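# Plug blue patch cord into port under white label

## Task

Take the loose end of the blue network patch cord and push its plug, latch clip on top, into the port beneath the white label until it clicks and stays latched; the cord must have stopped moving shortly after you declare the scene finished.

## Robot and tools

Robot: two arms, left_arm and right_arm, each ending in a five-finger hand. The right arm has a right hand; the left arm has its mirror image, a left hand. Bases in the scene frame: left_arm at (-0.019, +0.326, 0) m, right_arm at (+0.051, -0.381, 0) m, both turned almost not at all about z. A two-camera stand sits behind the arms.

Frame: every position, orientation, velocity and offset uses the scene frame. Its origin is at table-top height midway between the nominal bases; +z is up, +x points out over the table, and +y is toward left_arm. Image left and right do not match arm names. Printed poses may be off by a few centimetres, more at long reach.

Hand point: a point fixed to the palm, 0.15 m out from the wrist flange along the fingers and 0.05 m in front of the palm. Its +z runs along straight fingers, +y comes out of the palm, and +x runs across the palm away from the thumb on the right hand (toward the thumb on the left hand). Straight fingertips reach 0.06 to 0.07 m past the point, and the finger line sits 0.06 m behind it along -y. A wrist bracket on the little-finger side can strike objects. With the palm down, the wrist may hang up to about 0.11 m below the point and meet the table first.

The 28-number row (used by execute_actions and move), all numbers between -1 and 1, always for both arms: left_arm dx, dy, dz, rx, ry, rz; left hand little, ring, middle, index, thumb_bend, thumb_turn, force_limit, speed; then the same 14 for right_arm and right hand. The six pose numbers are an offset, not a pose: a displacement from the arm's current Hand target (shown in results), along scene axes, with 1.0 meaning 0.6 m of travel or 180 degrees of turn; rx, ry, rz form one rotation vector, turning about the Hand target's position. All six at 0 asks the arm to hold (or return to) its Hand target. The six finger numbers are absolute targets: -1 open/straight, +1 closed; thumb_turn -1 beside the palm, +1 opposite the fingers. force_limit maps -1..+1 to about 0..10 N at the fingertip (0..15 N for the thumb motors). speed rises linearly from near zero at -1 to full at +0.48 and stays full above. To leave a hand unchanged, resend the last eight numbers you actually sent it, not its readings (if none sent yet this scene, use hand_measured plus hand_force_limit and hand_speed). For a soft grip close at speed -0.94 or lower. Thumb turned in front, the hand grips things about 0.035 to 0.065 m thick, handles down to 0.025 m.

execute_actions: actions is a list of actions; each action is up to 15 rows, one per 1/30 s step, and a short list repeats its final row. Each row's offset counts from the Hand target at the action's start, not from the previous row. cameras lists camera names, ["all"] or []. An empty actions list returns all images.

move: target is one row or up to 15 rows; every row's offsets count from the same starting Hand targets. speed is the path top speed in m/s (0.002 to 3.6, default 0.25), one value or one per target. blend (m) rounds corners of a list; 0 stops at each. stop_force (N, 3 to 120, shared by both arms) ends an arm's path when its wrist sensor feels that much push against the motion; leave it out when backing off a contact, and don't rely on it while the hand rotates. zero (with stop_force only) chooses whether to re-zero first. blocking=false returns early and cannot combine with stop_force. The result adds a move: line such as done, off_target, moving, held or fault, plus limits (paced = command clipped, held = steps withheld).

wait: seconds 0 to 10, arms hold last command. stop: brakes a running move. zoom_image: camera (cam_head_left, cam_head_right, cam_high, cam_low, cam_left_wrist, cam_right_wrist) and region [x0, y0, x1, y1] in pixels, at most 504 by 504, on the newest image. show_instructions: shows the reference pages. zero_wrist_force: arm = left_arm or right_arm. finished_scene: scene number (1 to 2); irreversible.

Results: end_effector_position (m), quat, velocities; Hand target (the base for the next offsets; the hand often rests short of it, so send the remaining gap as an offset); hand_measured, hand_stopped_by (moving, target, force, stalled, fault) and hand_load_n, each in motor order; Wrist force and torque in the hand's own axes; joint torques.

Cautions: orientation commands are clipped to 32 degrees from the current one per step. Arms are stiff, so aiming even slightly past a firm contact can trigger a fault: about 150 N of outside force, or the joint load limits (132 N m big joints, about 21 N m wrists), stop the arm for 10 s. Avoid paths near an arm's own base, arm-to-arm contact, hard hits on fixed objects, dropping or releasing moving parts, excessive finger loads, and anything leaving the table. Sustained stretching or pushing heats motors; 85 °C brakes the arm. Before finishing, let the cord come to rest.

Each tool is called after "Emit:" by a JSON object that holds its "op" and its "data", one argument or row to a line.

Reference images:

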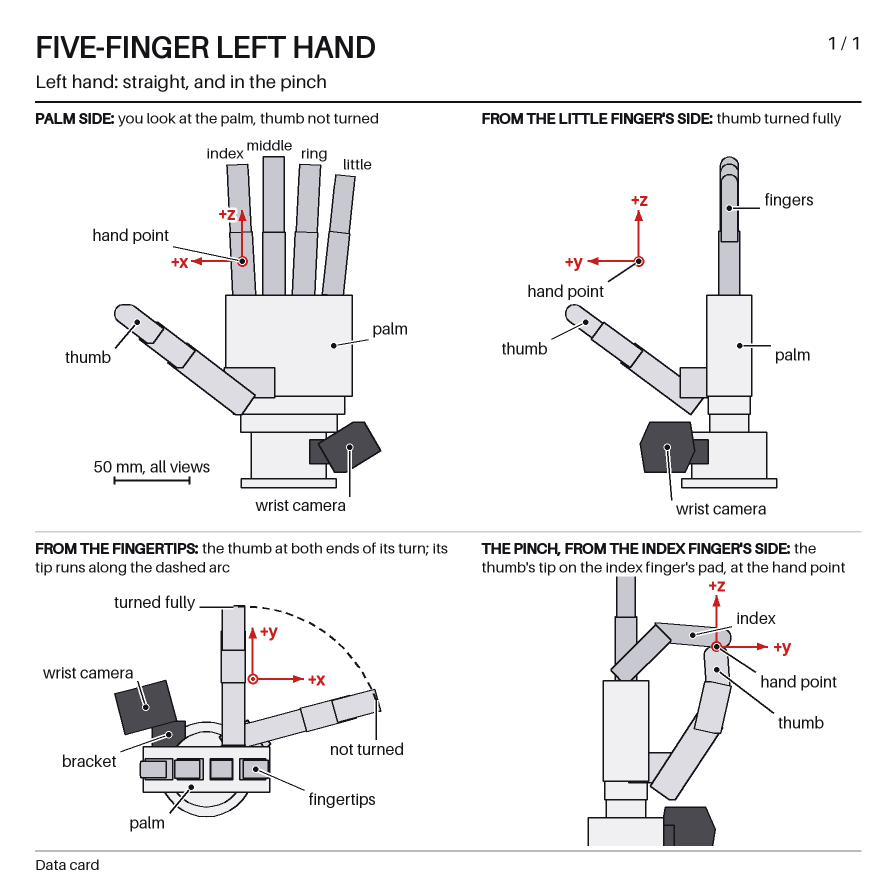

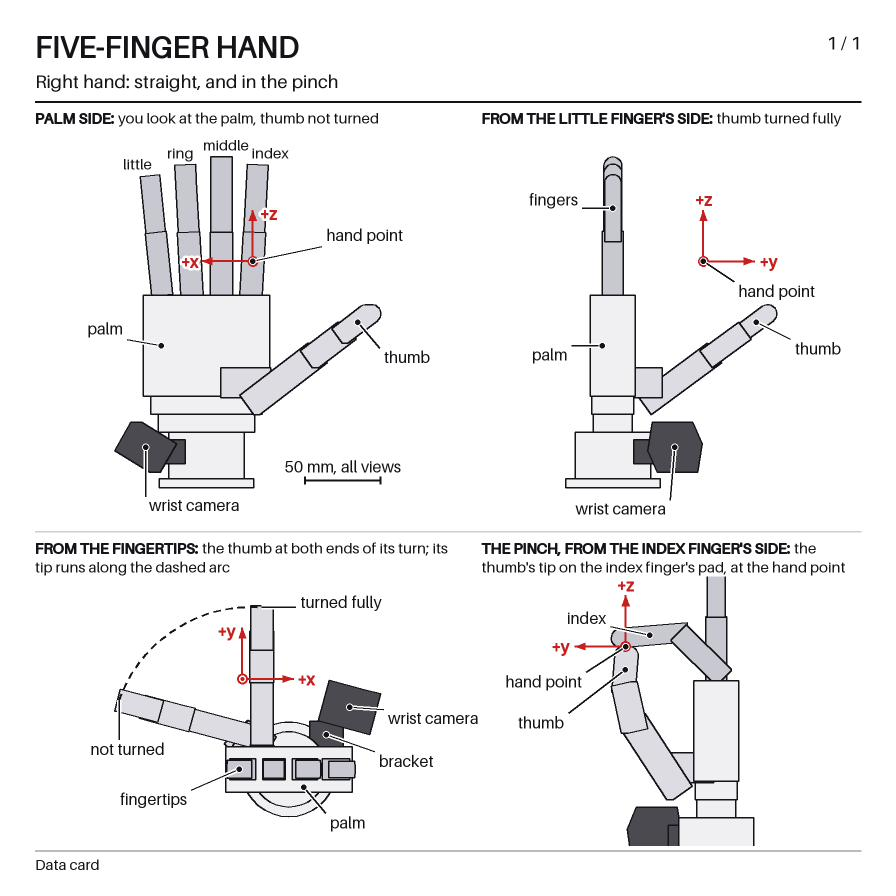

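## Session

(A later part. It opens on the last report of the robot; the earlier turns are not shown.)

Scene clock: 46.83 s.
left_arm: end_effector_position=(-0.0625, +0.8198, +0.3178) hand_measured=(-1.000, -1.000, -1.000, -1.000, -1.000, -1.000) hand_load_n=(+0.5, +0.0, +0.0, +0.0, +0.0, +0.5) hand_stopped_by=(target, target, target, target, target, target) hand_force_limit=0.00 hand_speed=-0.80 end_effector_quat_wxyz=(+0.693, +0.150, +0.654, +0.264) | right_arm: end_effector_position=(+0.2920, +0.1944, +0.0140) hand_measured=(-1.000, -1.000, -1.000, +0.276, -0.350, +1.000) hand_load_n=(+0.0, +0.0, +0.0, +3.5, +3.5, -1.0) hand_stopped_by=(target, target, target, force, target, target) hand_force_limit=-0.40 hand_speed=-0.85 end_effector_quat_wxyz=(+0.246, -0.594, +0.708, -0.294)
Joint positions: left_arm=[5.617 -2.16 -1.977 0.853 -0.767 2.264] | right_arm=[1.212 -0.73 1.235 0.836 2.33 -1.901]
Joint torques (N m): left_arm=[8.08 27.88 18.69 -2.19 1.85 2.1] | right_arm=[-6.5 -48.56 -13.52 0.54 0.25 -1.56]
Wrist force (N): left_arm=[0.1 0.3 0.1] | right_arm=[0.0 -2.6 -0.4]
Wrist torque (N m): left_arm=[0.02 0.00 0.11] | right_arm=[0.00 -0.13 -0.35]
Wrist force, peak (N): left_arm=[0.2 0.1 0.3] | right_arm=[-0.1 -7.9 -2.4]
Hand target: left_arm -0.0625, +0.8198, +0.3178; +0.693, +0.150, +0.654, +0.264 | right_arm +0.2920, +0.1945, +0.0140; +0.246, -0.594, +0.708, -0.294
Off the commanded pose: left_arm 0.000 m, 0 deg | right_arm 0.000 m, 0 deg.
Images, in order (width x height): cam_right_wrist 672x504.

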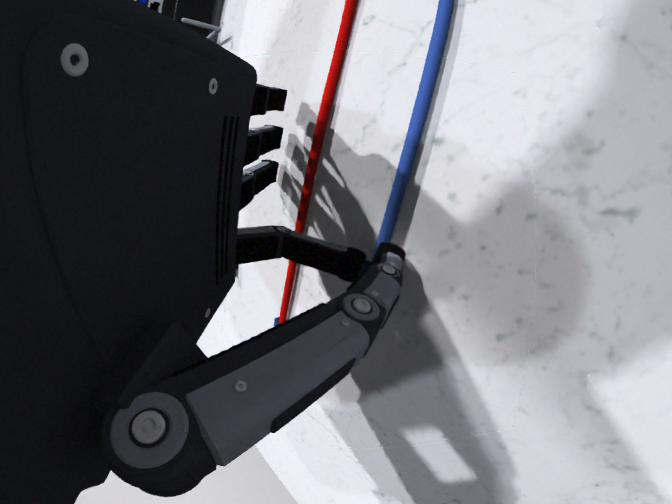

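Emit:
{"op": "move", "data": {
  "target": [0,0,0,0,0,0,-1,-1,-1,-1,-1,-1,0,-0.8,0,-0.05,0.2,0,0,0,-1,-1,-1,0.5,-0.35,1,-0.4,-0.85],
  "cameras": ["all"],
  "speed": 0.1
}}

Emit:
{"op": "zoom_image", "data": {
  "camera": "cam_right_wrist",
  "region": [320, 210, 420, 310]
}}

Scene clock: 48.73 s.
left_arm: end_effector_position=(-0.0625, +0.8198, +0.3178) hand_measured=(-1.000, -1.000, -1.000, -1.000, -1.000, -1.000) hand_load_n=(-0.5, +0.0, +0.0, +0.0, +0.0, +0.0) hand_stopped_by=(target, target, target, target, target, target) hand_force_limit=0.00 hand_speed=-0.80 end_effector_quat_wxyz=(+0.693, +0.150, +0.654, +0.264) | right_arm: end_effector_position=(+0.2920, +0.1645, +0.1338) hand_measured=(-1.000, -1.000, -1.000, +0.276, -0.350, +1.000) hand_load_n=(+0.0, +0.0, +0.0, +0.0, +0.0, +0.0) hand_stopped_by=(target, target, target, force, target, target) hand_force_limit=-0.40 hand_speed=-0.85 end_effector_quat_wxyz=(+0.246, -0.594, +0.708, -0.294)
Joint positions: left_arm=[5.617 -2.16 -1.977 0.853 -0.767 2.264] | right_arm=[1.189 -0.922 1.241 1 2.324 -1.931]
Joint torques (N m): left_arm=[7.64 27.58 19.01 -2.2 2.12 1.95] | right_arm=[-11.89 -58.84 -24.48 3.63 -0.8 -1.83]
Wrist force (N): left_arm=[0.0 0.2 0.1] | right_arm=[0.0 -1.8 -0.5]
Wrist torque (N m): left_arm=[0.00 0.01 0.11] | right_arm=[0.08 -0.11 -0.35]
Wrist force, peak (N): left_arm=[0.0 0.3 0.2] | right_arm=[-0.3 -2.8 -0.3]
Hand target: left_arm -0.0625, +0.8198, +0.3178; +0.693, +0.150, +0.654, +0.264 | right_arm +0.2920, +0.1645, +0.1340; +0.246, -0.594, +0.708, -0.294
Off the commanded pose: left_arm 0.000 m, 0 deg | right_arm 0.000 m, 0 deg.
move: done

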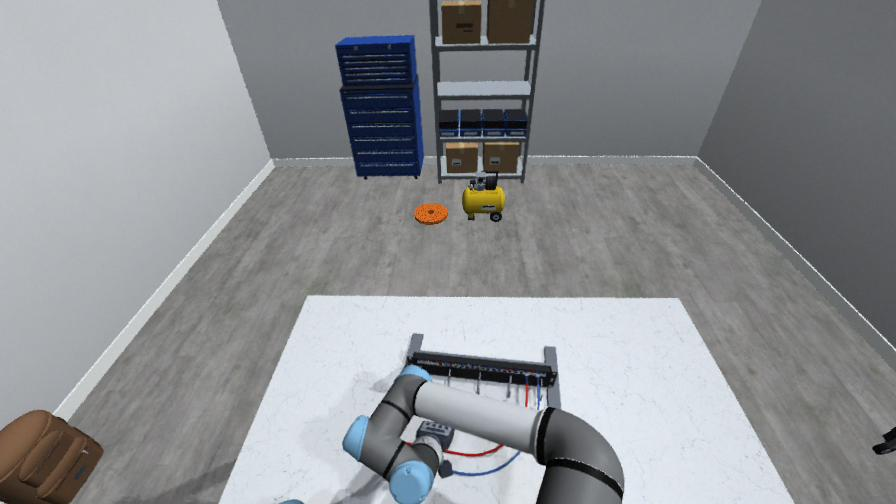

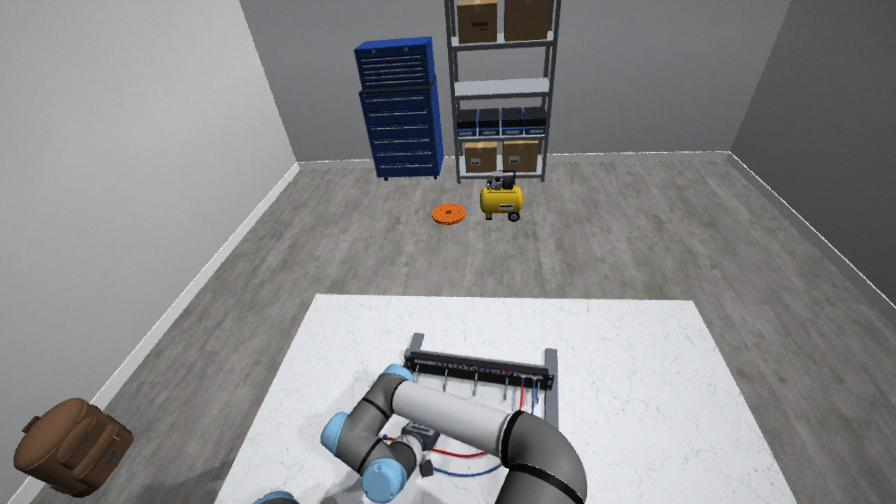

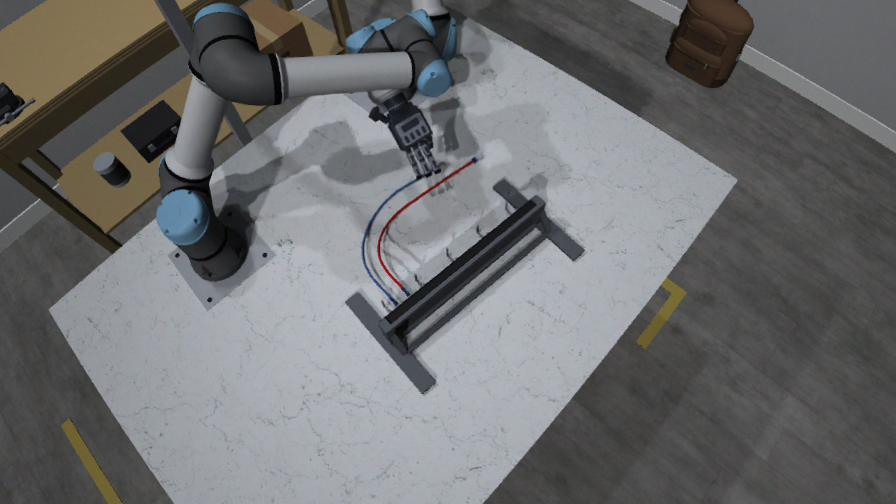

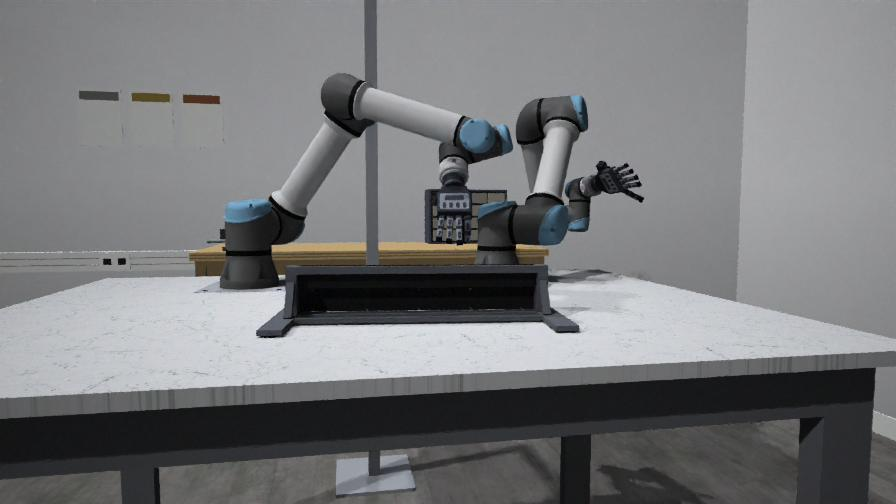

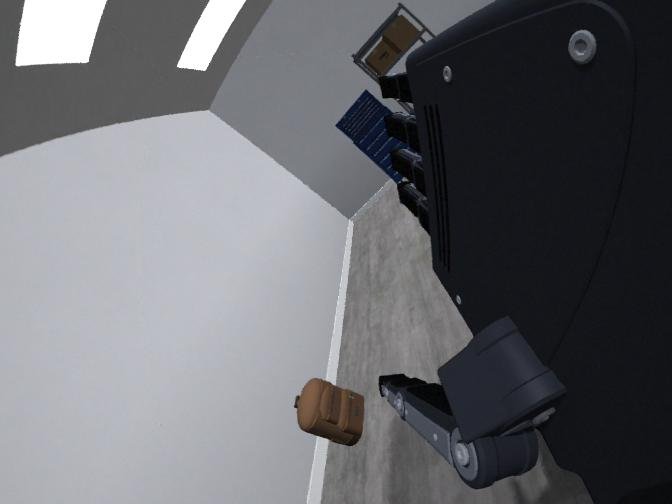

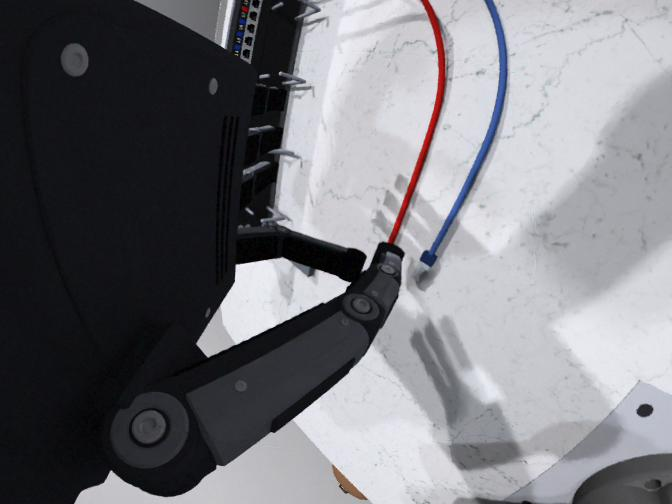

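Scaled by 5.040 from the camera's 672x504 image, which has a finer 960x720 frame.

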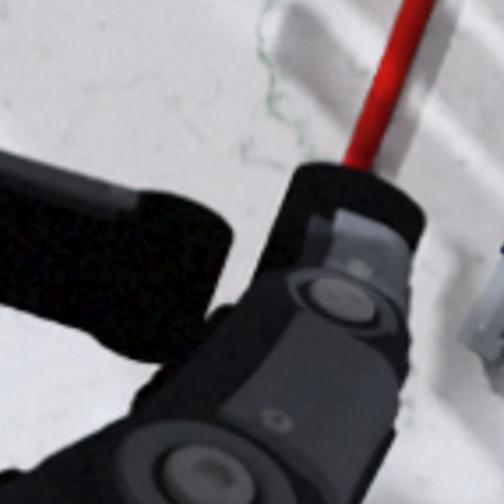

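Emit:
{"op": "zoom_image", "data": {
  "camera": "cam_right_wrist",
  "region": [400, 235, 460, 295]
}}

Scaled by 8.400 from the camera's 672x504 image, which has a finer 960x720 frame.

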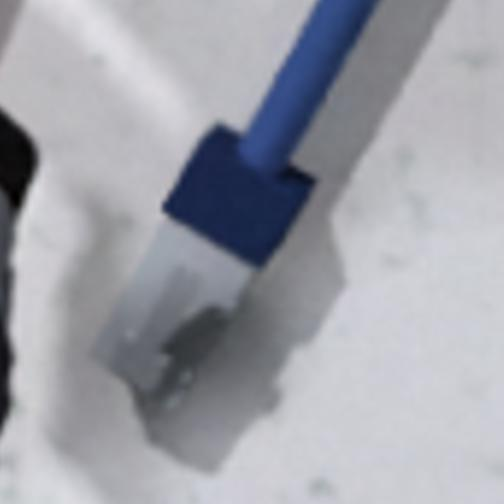

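Emit:
{"op": "move", "data": {
  "target": [0,0,0,0,0,0,-1,-1,-1,-1,-1,-1,0,-0.8,0.01467,0.03667,-0.1567,0,0,-0.0167,-1,-1,0.1,0.1,-0.3,1,-0.7,0.2],
  "cameras": ["cam_right_wrist"],
  "speed": 0.15
}}

Emit:
{"op": "zoom_image", "data": {
  "camera": "cam_right_wrist",
  "region": [310, 200, 430, 290]
}}

Scene clock: 51.50 s.
left_arm: end_effector_position=(-0.0625, +0.8198, +0.3178) hand_measured=(-1.000, -1.000, -1.000, -1.000, -1.000, -1.000) hand_load_n=(+0.0, +0.0, +0.0, +0.0, +0.0, +0.0) hand_stopped_by=(target, target, target, target, target, target) hand_force_limit=0.00 hand_speed=-0.80 end_effector_quat_wxyz=(+0.693, +0.150, +0.654, +0.264) | right_arm: end_effector_position=(+0.3008, +0.1864, +0.0401) hand_measured=(-1.000, -1.000, +0.100, +0.100, -0.300, +1.000) hand_load_n=(+0.0, +0.0, +0.0, +0.0, +0.0, +0.0) hand_stopped_by=(target, target, target, target, target, target) hand_force_limit=-0.70 hand_speed=0.20 end_effector_quat_wxyz=(+0.238, -0.575, +0.723, -0.300)
Joint positions: left_arm=[5.617 -2.16 -1.977 0.853 -0.767 2.264] | right_arm=[1.197 -0.753 1.213 0.916 2.338 -1.85]
Joint torques (N m): left_arm=[7.96 27.93 19.89 -2.3 1.97 2.16] | right_arm=[11.09 -40.66 -24.8 0.37 2.87 1.68]
Wrist force (N): left_arm=[0.1 0.1 0.2] | right_arm=[-0.1 -2.2 -0.1]
Wrist torque (N m): left_arm=[-0.01 0.00 0.12] | right_arm=[0.00 -0.12 -0.43]
Wrist force, peak (N): left_arm=[-0.2 0.1 0.2] | right_arm=[0.0 -2.8 -0.5]
Hand target: left_arm -0.0625, +0.8198, +0.3178; +0.693, +0.150, +0.654, +0.264 | right_arm +0.3009, +0.1865, +0.0399; +0.238, -0.575, +0.723, -0.300
Off the commanded pose: left_arm 0.000 m, 0 deg | right_arm 0.000 m, 0 deg.
move: done
Images, in order (width x height): cam_right_wrist 672x504.

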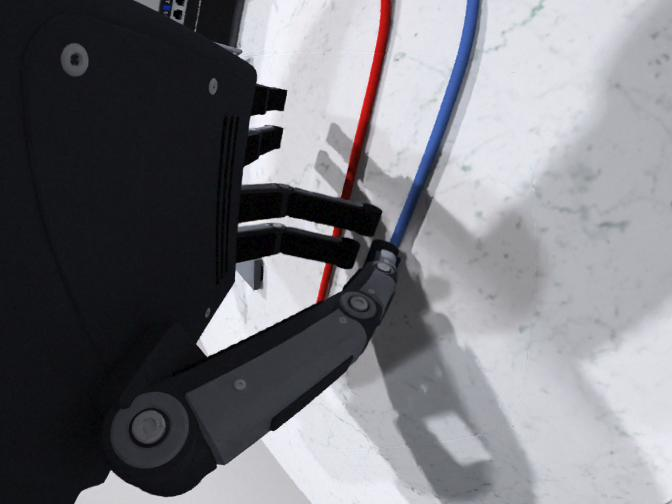

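Scaled by 4.200 from the camera's 672x504 image, which has a finer 960x720 frame.

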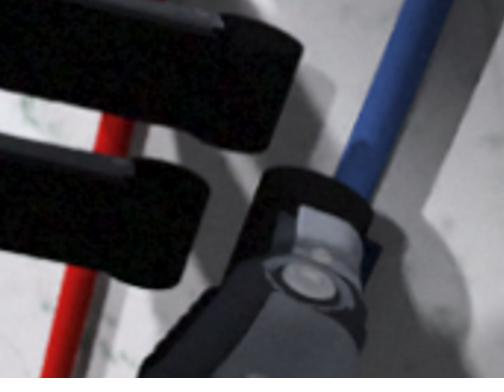

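Emit:
{"op": "move", "data": {
  "target": [0,0,0,0,0,0,-1,-1,-1,-1,-1,-1,0,-0.8,-0.0115,0.00267,-0.04,0,0,0,-1,-1,0.1,0.1,-0.4,1,-0.7,0.2],
  "cameras": ["cam_right_wrist"],
  "speed": 0.05
}}

Emit:
{"op": "zoom_image", "data": {
  "camera": "cam_right_wrist",
  "region": [310, 200, 430, 290]
}}

Scene clock: 53.13 s.
left_arm: end_effector_position=(-0.0625, +0.8198, +0.3178) hand_measured=(-1.000, -1.000, -1.000, -1.000, -1.000, -1.000) hand_load_n=(+0.0, +0.0, +0.0, +0.0, +0.0, +0.0) hand_stopped_by=(target, target, target, target, target, target) hand_force_limit=0.00 hand_speed=-0.80 end_effector_quat_wxyz=(+0.693, +0.150, +0.654, +0.264) | right_arm: end_effector_position=(+0.2942, +0.1880, +0.0164) hand_measured=(-1.000, -1.000, +0.102, +0.100, -0.400, +1.000) hand_load_n=(+0.0, +0.0, -15.5, +0.0, +0.0, +0.0) hand_stopped_by=(target, target, target, target, target, target) hand_force_limit=-0.70 hand_speed=0.20 end_effector_quat_wxyz=(+0.238, -0.575, +0.723, -0.300)
Joint positions: left_arm=[5.617 -2.16 -1.977 0.853 -0.767 2.264] | right_arm=[1.209 -0.723 1.227 0.883 2.341 -1.833]
Joint torques (N m): left_arm=[7.03 27.56 18.66 -2.25 1.47 2.06] | right_arm=[24.23 6.81 15.9 -1.33 -12.15 0.73]
Wrist force (N): left_arm=[0.1 0.0 0.2] | right_arm=[-6.2 -74.0 -33.7]
Wrist torque (N m): left_arm=[-0.02 0.00 0.12] | right_arm=[0.31 0.56 -1.92]
Wrist force, peak (N): left_arm=[0.0 -0.1 0.4] | right_arm=[-3.2 -83.5 -28.8]
Hand target: left_arm -0.0625, +0.8198, +0.3178; +0.693, +0.150, +0.654, +0.264 | right_arm +0.2940, +0.1881, +0.0159; +0.238, -0.575, +0.723, -0.300
Off the commanded pose: left_arm 0.000 m, 0 deg | right_arm 0.001 m, 0 deg.
move: done
Images, in order (width x height): cam_right_wrist 672x504.

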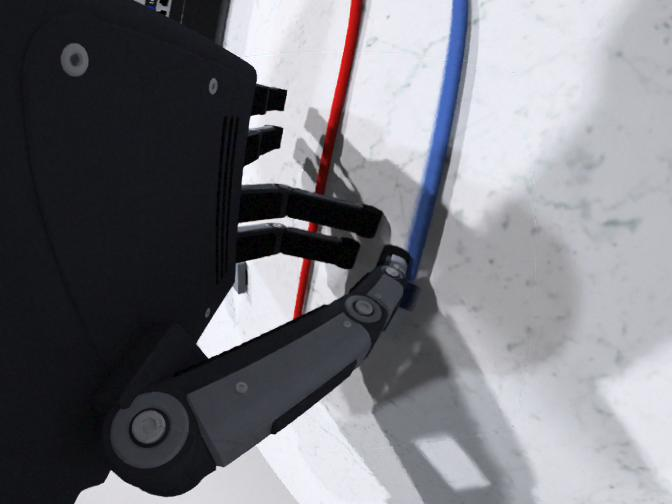

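Scaled by 4.200 from the camera's 672x504 image, which has a finer 960x720 frame.

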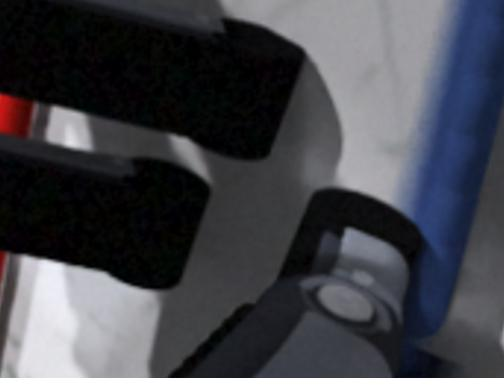

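Emit:
{"op": "move", "data": {
  "target": [0,0,0,0,0,0,-1,-1,-1,-1,-1,-1,0,-0.8,0,0,0.0733,0,0,0,-1,-1,0.1,0.1,-0.4,1,-0.7,0.2],
  "cameras": ["cam_right_wrist","cam_head_left"],
  "speed": 0.1
}}

Emit:
{"op": "zoom_image", "data": {
  "camera": "cam_right_wrist",
  "region": [310, 190, 450, 300]
}}

Scene clock: 54.27 s.
left_arm: end_effector_position=(-0.0625, +0.8198, +0.3178) hand_measured=(-1.000, -1.000, -1.000, -1.000, -1.000, -1.000) hand_load_n=(+0.0, +0.0, +0.0, +0.0, +0.0, +0.0) hand_stopped_by=(target, target, target, target, target, target) hand_force_limit=0.00 hand_speed=-0.80 end_effector_quat_wxyz=(+0.693, +0.150, +0.654, +0.264) | right_arm: end_effector_position=(+0.2939, +0.1881, +0.0597) hand_measured=(-1.000, -1.000, +0.100, +0.100, -0.400, +1.000) hand_load_n=(+0.0, +0.0, +0.0, +0.0, +0.0, +0.0) hand_stopped_by=(target, target, target, target, target, target) hand_force_limit=-0.70 hand_speed=0.20 end_effector_quat_wxyz=(+0.238, -0.575, +0.723, -0.300)
Joint positions: left_arm=[5.617 -2.16 -1.977 0.853 -0.767 2.264] | right_arm=[1.21 -0.771 1.196 0.963 2.34 -1.833]
Joint torques (N m): left_arm=[6.61 27.91 18.66 -2.35 1.56 1.81] | right_arm=[-10.53 -63.12 -23.92 3.7 2.96 1.13]
Wrist force (N): left_arm=[0.0 0.0 0.0] | right_arm=[-0.1 -2.3 -0.1]
Wrist torque (N m): left_arm=[-0.01 0.00 0.11] | right_arm=[-0.02 -0.12 -0.41]
Wrist force, peak (N): left_arm=[0.0 0.0 0.4] | right_arm=[-7.2 -80.9 -36.3]
Hand target: left_arm -0.0625, +0.8198, +0.3178; +0.693, +0.150, +0.654, +0.264 | right_arm +0.2940, +0.1881, +0.0599; +0.238, -0.575, +0.723, -0.300
Off the commanded pose: left_arm 0.000 m, 0 deg | right_arm 0.000 m, 0 deg.
move: done
Images, in order (width x height): cam_head_left 896x504, cam_right_wrist 672x504.

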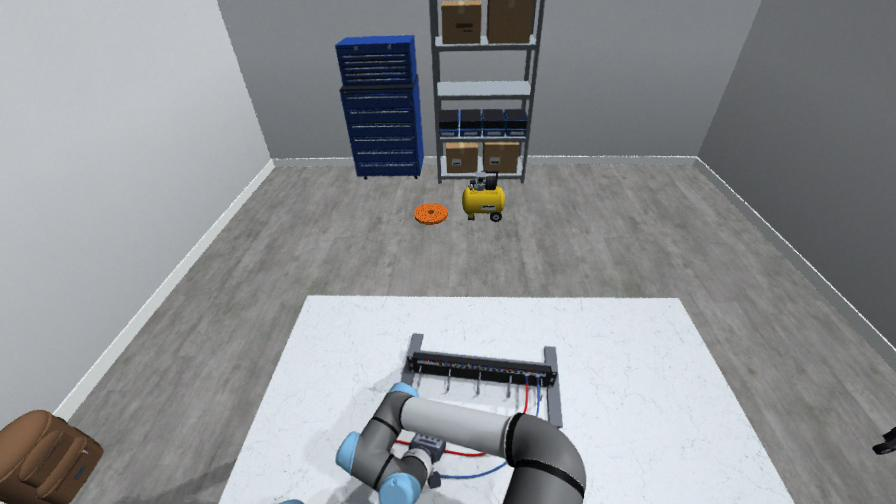

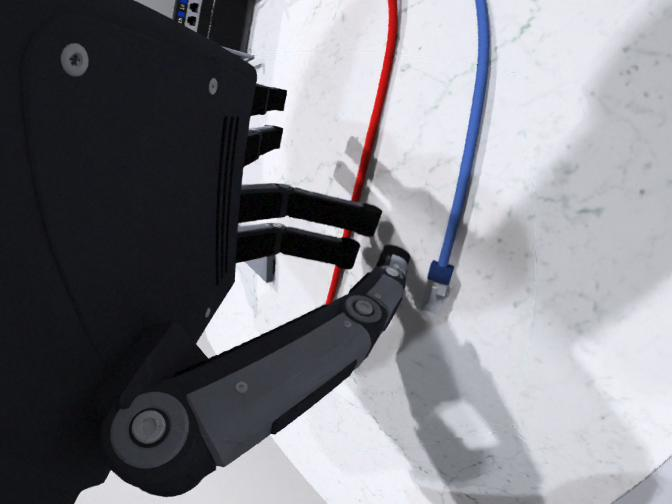

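Scaled by 3.600 from the camera's 672x504 image, which has a finer 960x720 frame.

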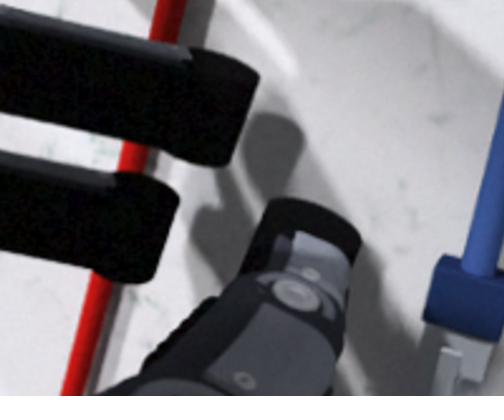

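Emit:
{"op": "zoom_image", "data": {
  "camera": "cam_right_wrist",
  "region": [410, 245, 470, 325]
}}

Scaled by 6.300 from the camera's 672x504 image, which has a finer 960x720 frame.

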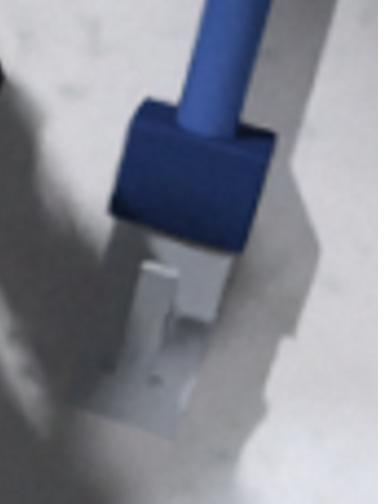

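Emit:
{"op": "move", "data": {
  "target": [0,0,0,0,0,0,-1,-1,-1,-1,-1,-1,0,-0.8,-0.0447,0.01083,-0.033,0,0,0.0722,-1,-1,0.1,0.1,-0.4,1,-0.7,0.2],
  "cameras": ["cam_right_wrist"],
  "speed": 0.1
}}

Emit:
{"op": "zoom_image", "data": {
  "camera": "cam_right_wrist",
  "region": [320, 200, 440, 290]
}}

Scene clock: 56.77 s.
left_arm: end_effector_position=(-0.0625, +0.8198, +0.3178) hand_measured=(-1.000, -1.000, -1.000, -1.000, -1.000, -1.000) hand_load_n=(+0.0, +0.0, +0.0, +0.0, +0.0, +0.0) hand_stopped_by=(target, target, target, target, target, target) hand_force_limit=0.00 hand_speed=-0.80 end_effector_quat_wxyz=(+0.693, +0.150, +0.654, +0.264) | right_arm: end_effector_position=(+0.2672, +0.1946, +0.0402) hand_measured=(-1.000, -1.000, +0.100, +0.100, -0.400, +1.000) hand_load_n=(+0.0, +0.0, +0.0, +0.0, +0.0, +0.0) hand_stopped_by=(target, target, target, target, target, target) hand_force_limit=-0.70 hand_speed=0.20 end_effector_quat_wxyz=(-0.270, +0.653, -0.653, +0.271)
Joint positions: left_arm=[5.617 -2.16 -1.977 0.853 -0.767 2.264] | right_arm=[1.231 -0.844 1.334 0.715 2.284 -2.1]
Joint torques (N m): left_arm=[6.64 28.38 18.5 -2.25 1.99 2.09] | right_arm=[10.16 -59.9 -10.73 0.13 -0.57 -1.32]
Wrist force (N): left_arm=[0.2 0.0 0.1] | right_arm=[-0.2 -2.3 -0.2]
Wrist torque (N m): left_arm=[-0.02 -0.03 0.13] | right_arm=[-0.02 -0.11 -0.35]
Wrist force, peak (N): left_arm=[0.0 0.1 0.3] | right_arm=[-0.4 -2.6 -0.1]
Hand target: left_arm -0.0625, +0.8198, +0.3178; +0.693, +0.150, +0.654, +0.264 | right_arm +0.2671, +0.1946, +0.0401; -0.270, +0.653, -0.653, +0.271
Off the commanded pose: left_arm 0.000 m, 0 deg | right_arm 0.000 m, 0 deg.
move: done
Images, in order (width x height): cam_right_wrist 672x504.

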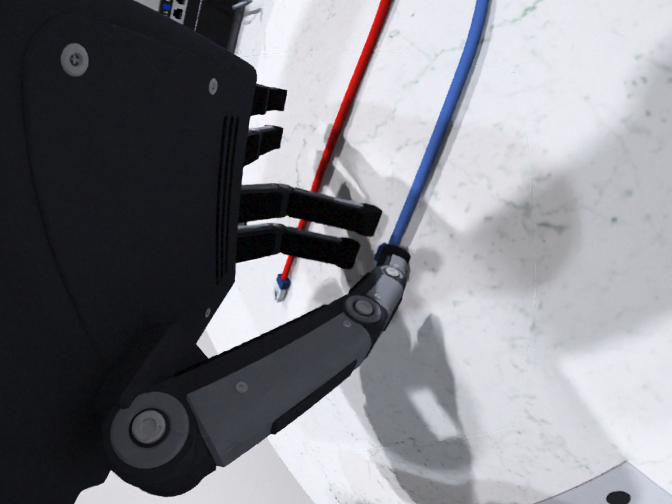

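Scaled by 4.200 from the camera's 672x504 image, which has a finer 960x720 frame.

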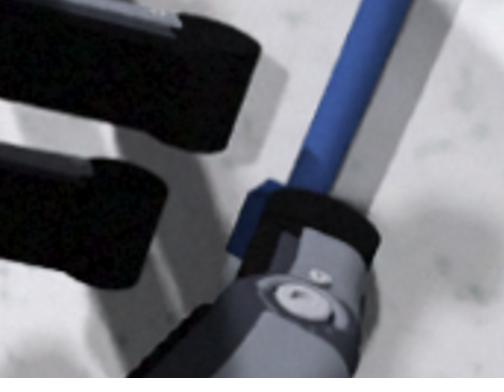

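Emit:
{"op": "move", "data": {
  "target": [0,0,0,0,0,0,-1,-1,-1,-1,-1,-1,0,-0.8,0.0055,-0.0065,-0.035,0,0,0,-1,-1,0.1,0.1,-0.4,1,-0.7,0.2],
  "cameras": ["cam_right_wrist"],
  "speed": 0.05,
  "stop_force": 8
}}

Emit:
{"op": "zoom_image", "data": {
  "camera": "cam_right_wrist",
  "region": [320, 200, 440, 290]
}}

Scene clock: 58.77 s.
left_arm: end_effector_position=(-0.0625, +0.8198, +0.3178) hand_measured=(-1.000, -1.000, -1.000, -1.000, -1.000, -1.000) hand_load_n=(+0.0, +0.0, +0.0, +0.0, +0.0, +0.0) hand_stopped_by=(target, target, target, target, target, target) hand_force_limit=0.00 hand_speed=-0.80 end_effector_quat_wxyz=(+0.693, +0.150, +0.654, +0.264) | right_arm: end_effector_position=(+0.2702, +0.1909, +0.0205) hand_measured=(-1.000, -1.000, +0.100, +0.100, -0.400, +1.000) hand_load_n=(+0.0, +0.0, -3.5, +0.0, +0.0, +0.0) hand_stopped_by=(target, target, target, target, target, target) hand_force_limit=-0.70 hand_speed=0.20 end_effector_quat_wxyz=(-0.270, +0.653, -0.653, +0.271)
Joint positions: left_arm=[5.617 -2.16 -1.977 0.853 -0.767 2.264] | right_arm=[1.223 -0.828 1.363 0.666 2.281 -2.11]
Joint torques (N m): left_arm=[7.05 26.84 18 -2.15 1.84 2.05] | right_arm=[10.07 -56.1 -20.41 4.16 1.03 1.19]
Wrist force (N): left_arm=[0.1 0.1 0.3] | right_arm=[-3.0 -8.2 -4.2]
Wrist torque (N m): left_arm=[-0.02 0.00 0.11] | right_arm=[-0.18 -0.08 -0.47]
Wrist force, peak (N): left_arm=[0.0 0.1 0.4] | right_arm=[-2.8 -14.8 -7.3]
Hand target: left_arm -0.0625, +0.8198, +0.3178; +0.693, +0.150, +0.654, +0.264 | right_arm +0.2702, +0.1909, +0.0205; -0.270, +0.653, -0.653, +0.271 (not the last commanded pose)
Off the commanded pose: left_arm 0.000 m, 0 deg | right_arm 0.001 m, 0 deg.
move: contact (right_arm)
Images, in order (width x height): cam_right_wrist 672x504.

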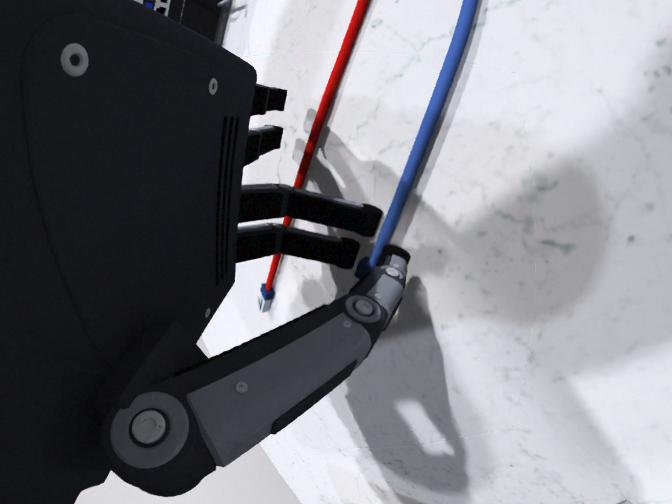

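Scaled by 4.200 from the camera's 672x504 image, which has a finer 960x720 frame.

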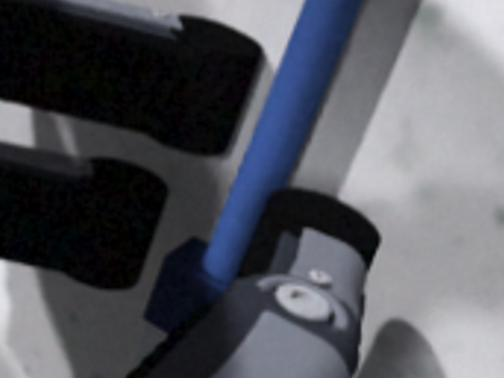

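Emit:
{"op": "move", "data": {
  "target": [
    [0,0,0,0,0,0,-1,-1,-1,-1,-1,-1,0,-0.8,0.001667,0.00833,0.004,0,0,0,-1,-1,0.18,0.18,-0.4,1,-0.7,0.2],
    [0,0,0,0,0,0,-1,-1,-1,-1,-1,-1,0,-0.8,0.001667,0.00833,-0.00333,0,0,0,-1,-1,0.18,0.18,-0.4,1,-0.7,0.2]
  ],
  "cameras": ["cam_right_wrist"],
  "speed": 0.03
}}

Emit:
{"op": "zoom_image", "data": {
  "camera": "cam_right_wrist",
  "region": [320, 200, 440, 290]
}}

Scene clock: 60.27 s.
left_arm: end_effector_position=(-0.0625, +0.8198, +0.3178) hand_measured=(-1.000, -1.000, -1.000, -1.000, -1.000, -1.000) hand_load_n=(+0.0, +0.0, +0.0, +0.0, +0.0, +0.0) hand_stopped_by=(target, target, target, target, target, target) hand_force_limit=0.00 hand_speed=-0.80 end_effector_quat_wxyz=(+0.693, +0.150, +0.654, +0.264) | right_arm: end_effector_position=(+0.2712, +0.1959, +0.0187) hand_measured=(-1.000, -1.000, +0.180, +0.180, -0.400, +1.000) hand_load_n=(+0.0, +0.0, +0.0, +0.0, +0.0, +0.0) hand_stopped_by=(target, target, target, target, target, target) hand_force_limit=-0.70 hand_speed=0.20 end_effector_quat_wxyz=(-0.270, +0.653, -0.653, +0.271)
Joint positions: left_arm=[5.617 -2.16 -1.977 0.853 -0.767 2.264] | right_arm=[1.225 -0.815 1.343 0.673 2.282 -2.108]
Joint torques (N m): left_arm=[6.58 28.76 17.95 -2.28 1.48 1.9] | right_arm=[11.19 -39.26 -9.84 0.06 2.84 1.31]
Wrist force (N): left_arm=[0.0 0.0 0.0] | right_arm=[-0.2 -1.8 -0.4]
Wrist torque (N m): left_arm=[-0.01 0.00 0.12] | right_arm=[0.07 -0.10 -0.36]
Wrist force, peak (N): left_arm=[0.0 0.4 0.3] | right_arm=[-3.0 -8.3 -4.5]
Hand target: left_arm -0.0625, +0.8198, +0.3178; +0.693, +0.150, +0.654, +0.264 | right_arm +0.2712, +0.1959, +0.0185; -0.270, +0.653, -0.653, +0.271
Off the commanded pose: left_arm 0.000 m, 0 deg | right_arm 0.000 m, 0 deg.
move: done
Images, in order (width x height): cam_right_wrist 672x504.

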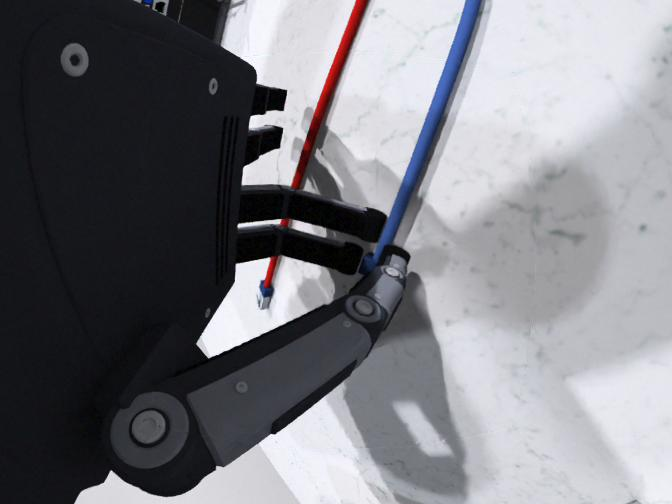

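Scaled by 4.200 from the camera's 672x504 image, which has a finer 960x720 frame.

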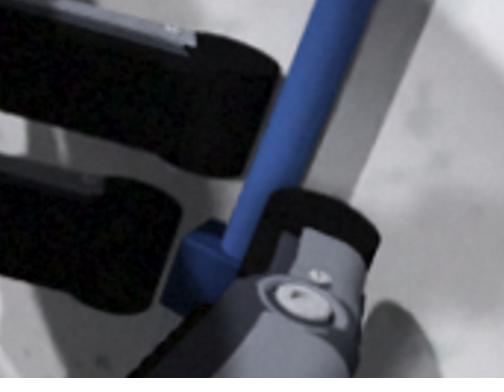

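Emit:
{"op": "move", "data": {
  "target": [0,0,0,0,0,0,-1,-1,-1,-1,-1,-1,0,-0.8,0,0,-0.0035,0,0,0,-1,-1,0.23,0.23,-0.35,1,-0.7,0.0],
  "cameras": ["cam_right_wrist"],
  "speed": 0.02
}}

Emit:
{"op": "zoom_image", "data": {
  "camera": "cam_right_wrist",
  "region": [320, 200, 440, 290]
}}

Scene clock: 61.13 s.
left_arm: end_effector_position=(-0.0625, +0.8198, +0.3178) hand_measured=(-1.000, -1.000, -1.000, -1.000, -1.000, -1.000) hand_load_n=(+0.0, +0.0, +0.0, +0.0, +0.0, +0.0) hand_stopped_by=(target, target, target, target, target, target) hand_force_limit=0.00 hand_speed=-0.80 end_effector_quat_wxyz=(+0.693, +0.150, +0.654, +0.264) | right_arm: end_effector_position=(+0.2712, +0.1959, +0.0165) hand_measured=(-1.000, -1.000, +0.230, +0.230, -0.350, +1.000) hand_load_n=(+0.0, +0.0, +0.0, +0.0, +0.0, +0.0) hand_stopped_by=(target, target, target, target, target, target) hand_force_limit=-0.70 hand_speed=0.00 end_effector_quat_wxyz=(-0.270, +0.653, -0.653, +0.271)
Joint positions: left_arm=[5.617 -2.16 -1.977 0.853 -0.767 2.264] | right_arm=[1.225 -0.812 1.345 0.669 2.282 -2.108]
Joint torques (N m): left_arm=[7.04 28.07 19.03 -2.29 1.68 1.97] | right_arm=[10.3 -39.35 -10.4 0.82 2.25 1.49]
Wrist force (N): left_arm=[0.0 0.1 0.3] | right_arm=[-0.2 -2.7 -0.2]
Wrist torque (N m): left_arm=[-0.02 0.02 0.11] | right_arm=[-0.03 -0.11 -0.37]
Wrist force, peak (N): left_arm=[-0.1 0.3 0.1] | right_arm=[-0.2 -2.7 -0.2]
Hand target: left_arm -0.0625, +0.8198, +0.3178; +0.693, +0.150, +0.654, +0.264 | right_arm +0.2712, +0.1959, +0.0164; -0.270, +0.653, -0.653, +0.271
Off the commanded pose: left_arm 0.000 m, 0 deg | right_arm 0.000 m, 0 deg.
move: done
Images, in order (width x height): cam_right_wrist 672x504.

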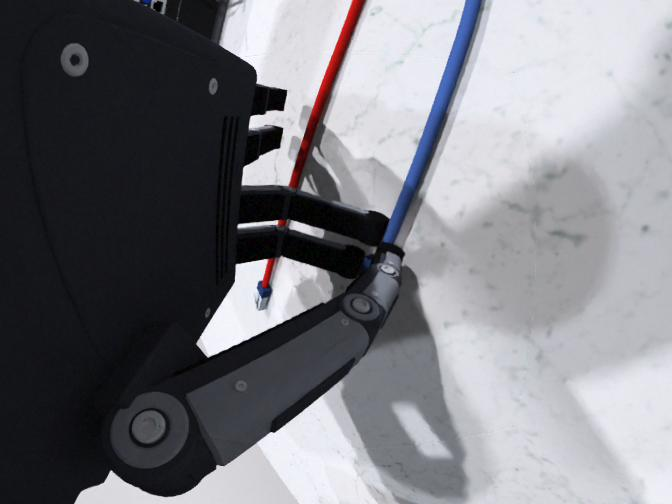

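Scaled by 4.200 from the camera's 672x504 image, which has a finer 960x720 frame.

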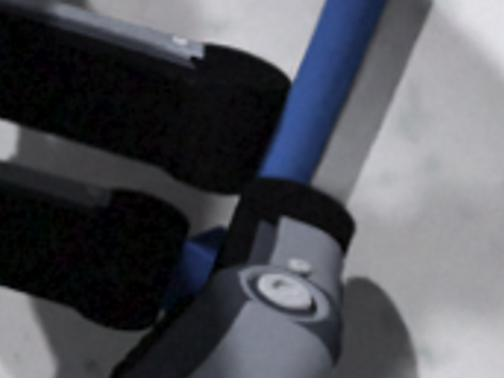

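Emit:
{"op": "move", "data": {
  "target": [0,0,0,0,0,0,-1,-1,-1,-1,-1,-1,0,-0.8,0,0,-0.0025,0,0,0,-1,-1,0.23,0.23,-0.33,1,-0.7,0.0],
  "cameras": [],
  "speed": 0.02
}}

Emit:
{"op": "execute_actions", "data": {
  "actions": [
    [[0,0,0,0,0,0,-1,-1,-1,-1,-1,-1,0,-0.8,0,0,0,0,0,0,-1,-1,0.6,0.6,-0.33,1,-0.3,-0.85]],
    [[0,0,0,0,0,0,-1,-1,-1,-1,-1,-1,0,-0.8,0,0,0,0,0,0,-1,-1,0.6,0.6,-0.33,1,-0.3,-0.85]]
  ],
  "cameras": ["cam_right_wrist"]
}}

Emit:
{"op": "zoom_image", "data": {
  "camera": "cam_right_wrist",
  "region": [320, 200, 440, 290]
}}

Scene clock: 61.97 s.
left_arm: end_effector_position=(-0.0625, +0.8198, +0.3178) hand_measured=(-1.000, -1.000, -1.000, -1.000, -1.000, -1.000) hand_load_n=(+0.5, +0.0, +0.0, +0.0, +0.0, +0.0) hand_stopped_by=(target, target, target, target, target, target) hand_force_limit=0.00 hand_speed=-0.80 end_effector_quat_wxyz=(+0.693, +0.150, +0.654, +0.264) | right_arm: end_effector_position=(+0.2712, +0.1959, +0.0150) hand_measured=(-1.000, -1.000, +0.230, +0.230, -0.330, +1.000) hand_load_n=(+0.0, +0.0, -2.0, +0.5, +0.0, +0.0) hand_stopped_by=(target, target, target, target, target, target) hand_force_limit=-0.70 hand_speed=0.00 end_effector_quat_wxyz=(-0.271, +0.653, -0.653, +0.271)
Joint positions: left_arm=[5.617 -2.16 -1.977 0.853 -0.767 2.264] | right_arm=[1.225 -0.811 1.346 0.666 2.282 -2.108]
Joint torques (N m): left_arm=[5.12 27.57 18.37 -2.18 1.6 1.91] | right_arm=[11.04 -34.96 -7.71 0.44 1.01 1.05]
Wrist force (N): left_arm=[0.0 0.0 0.1] | right_arm=[0.1 -10.5 -2.6]
Wrist torque (N m): left_arm=[-0.02 0.02 0.11] | right_arm=[-0.25 -0.06 -0.56]
Wrist force, peak (N): left_arm=[0.2 0.1 0.3] | right_arm=[0.1 -10.5 -2.6]
Hand target: left_arm -0.0625, +0.8198, +0.3178; +0.693, +0.150, +0.654, +0.264 | right_arm +0.2712, +0.1959, +0.0149; -0.270, +0.653, -0.653, +0.271
Off the commanded pose: left_arm 0.000 m, 0 deg | right_arm 0.000 m, 0 deg.
move: done
No camera images: "cameras" was empty.

Scene clock: 63.17 s.
left_arm: end_effector_position=(-0.0625, +0.8198, +0.3178) hand_measured=(-1.000, -1.000, -1.000, -1.000, -1.000, -1.000) hand_load_n=(+0.0, +0.0, +0.0, +0.0, +0.0, +0.0) hand_stopped_by=(target, target, target, target, target, target) hand_force_limit=0.00 hand_speed=-0.80 end_effector_quat_wxyz=(+0.693, +0.150, +0.654, +0.264) | right_arm: end_effector_position=(+0.2712, +0.1959, +0.0148) hand_measured=(-1.000, -1.000, +0.268, +0.298, -0.332, +1.000) hand_load_n=(+0.0, +0.0, +3.5, +4.0, +7.0, -1.0) hand_stopped_by=(target, target, force, force, target, target) hand_force_limit=-0.30 hand_speed=-0.85 end_effector_quat_wxyz=(-0.270, +0.653, -0.653, +0.271)
Joint positions: left_arm=[5.617 -2.16 -1.977 0.853 -0.767 2.264] | right_arm=[1.225 -0.81 1.346 0.666 2.282 -2.108]
Joint torques (N m): left_arm=[7.54 27.74 18.53 -2.2 1.57 2.16] | right_arm=[8.44 -50.01 -18.79 0.02 -0.75 0.44]
Wrist force (N): left_arm=[0.1 0.1 0.2] | right_arm=[0.4 -4.5 -1.5]
Wrist torque (N m): left_arm=[-0.01 0.01 0.11] | right_arm=[-0.08 -0.10 -0.40]
Wrist force, peak (N): left_arm=[0.1 0.1 0.3] | right_arm=[0.0 -11.6 -3.0]
Hand target: left_arm -0.0625, +0.8198, +0.3178; +0.693, +0.150, +0.654, +0.264 | right_arm +0.2712, +0.1959, +0.0149; -0.270, +0.653, -0.653, +0.271
Off the commanded pose: left_arm 0.000 m, 0 deg | right_arm 0.000 m, 0 deg.
Images, in order (width x height): cam_right_wrist 672x504.

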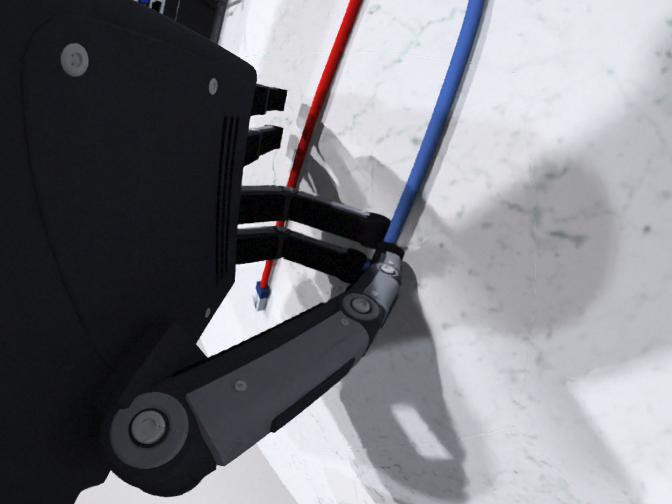

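Scaled by 4.200 from the camera's 672x504 image, which has a finer 960x720 frame.

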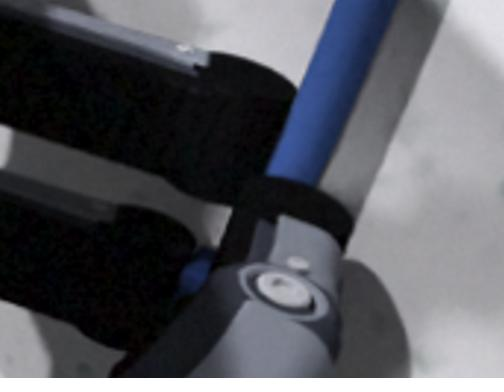

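Emit:
{"op": "move", "data": {
  "target": [0,0,0,0,0,0,-1,-1,-1,-1,-1,-1,0,-0.8,0,0,0.08,0,0,0,-1,-1,0.6,0.6,-0.33,1,-0.3,-0.85],
  "cameras": ["cam_right_wrist"],
  "speed": 0.05
}}

Emit:
{"op": "zoom_image", "data": {
  "camera": "cam_right_wrist",
  "region": [320, 200, 440, 310]
}}

Scene clock: 64.70 s.
left_arm: end_effector_position=(-0.0625, +0.8198, +0.3178) hand_measured=(-1.000, -1.000, -1.000, -1.000, -1.000, -1.000) hand_load_n=(+0.0, +0.0, +0.0, +0.0, +0.0, -0.5) hand_stopped_by=(target, target, target, target, target, target) hand_force_limit=0.00 hand_speed=-0.80 end_effector_quat_wxyz=(+0.693, +0.150, +0.654, +0.264) | right_arm: end_effector_position=(+0.2712, +0.1959, +0.0627) hand_measured=(-1.000, -1.000, +0.270, +0.298, -0.330, +1.000) hand_load_n=(+0.0, +0.0, +0.0, +0.0, +0.0, +0.0) hand_stopped_by=(target, target, force, force, target, target) hand_force_limit=-0.30 hand_speed=-0.85 end_effector_quat_wxyz=(-0.270, +0.653, -0.653, +0.271)
Joint positions: left_arm=[5.617 -2.16 -1.977 0.853 -0.767 2.264] | right_arm=[1.225 -0.865 1.307 0.759 2.282 -2.108]
Joint torques (N m): left_arm=[5.85 29.17 18.37 -2.03 1.77 1.88] | right_arm=[2.3 -59.15 -24 3.45 -0.14 1.23]
Wrist force (N): left_arm=[-0.1 0.1 0.2] | right_arm=[-0.3 -2.1 -0.3]
Wrist torque (N m): left_arm=[-0.01 0.03 0.10] | right_arm=[0.01 -0.09 -0.35]
Wrist force, peak (N): left_arm=[0.0 0.0 0.3] | right_arm=[0.8 -4.8 -1.7]
Hand target: left_arm -0.0625, +0.8198, +0.3178; +0.693, +0.150, +0.654, +0.264 | right_arm +0.2712, +0.1959, +0.0629; -0.270, +0.653, -0.653, +0.271
Off the commanded pose: left_arm 0.000 m, 0 deg | right_arm 0.000 m, 0 deg.
move: done
Images, in order (width x height): cam_right_wrist 672x504.

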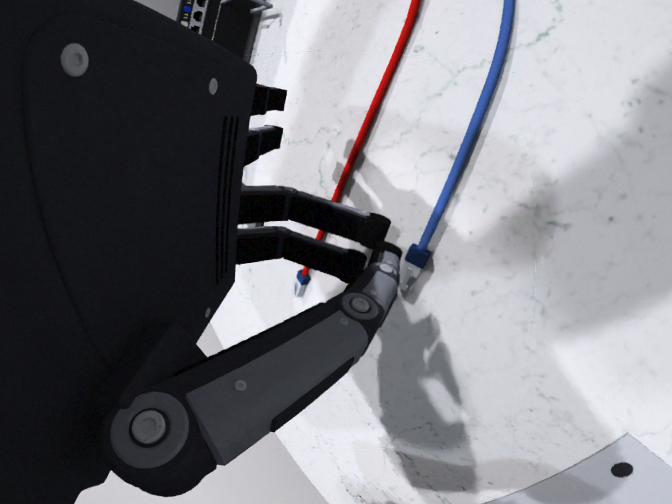

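Scaled by 4.200 from the camera's 672x504 image, which has a finer 960x720 frame.

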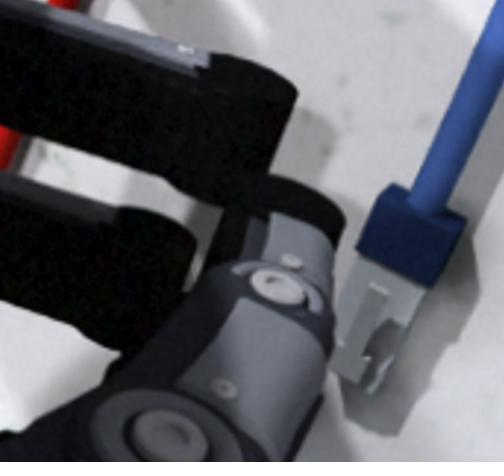

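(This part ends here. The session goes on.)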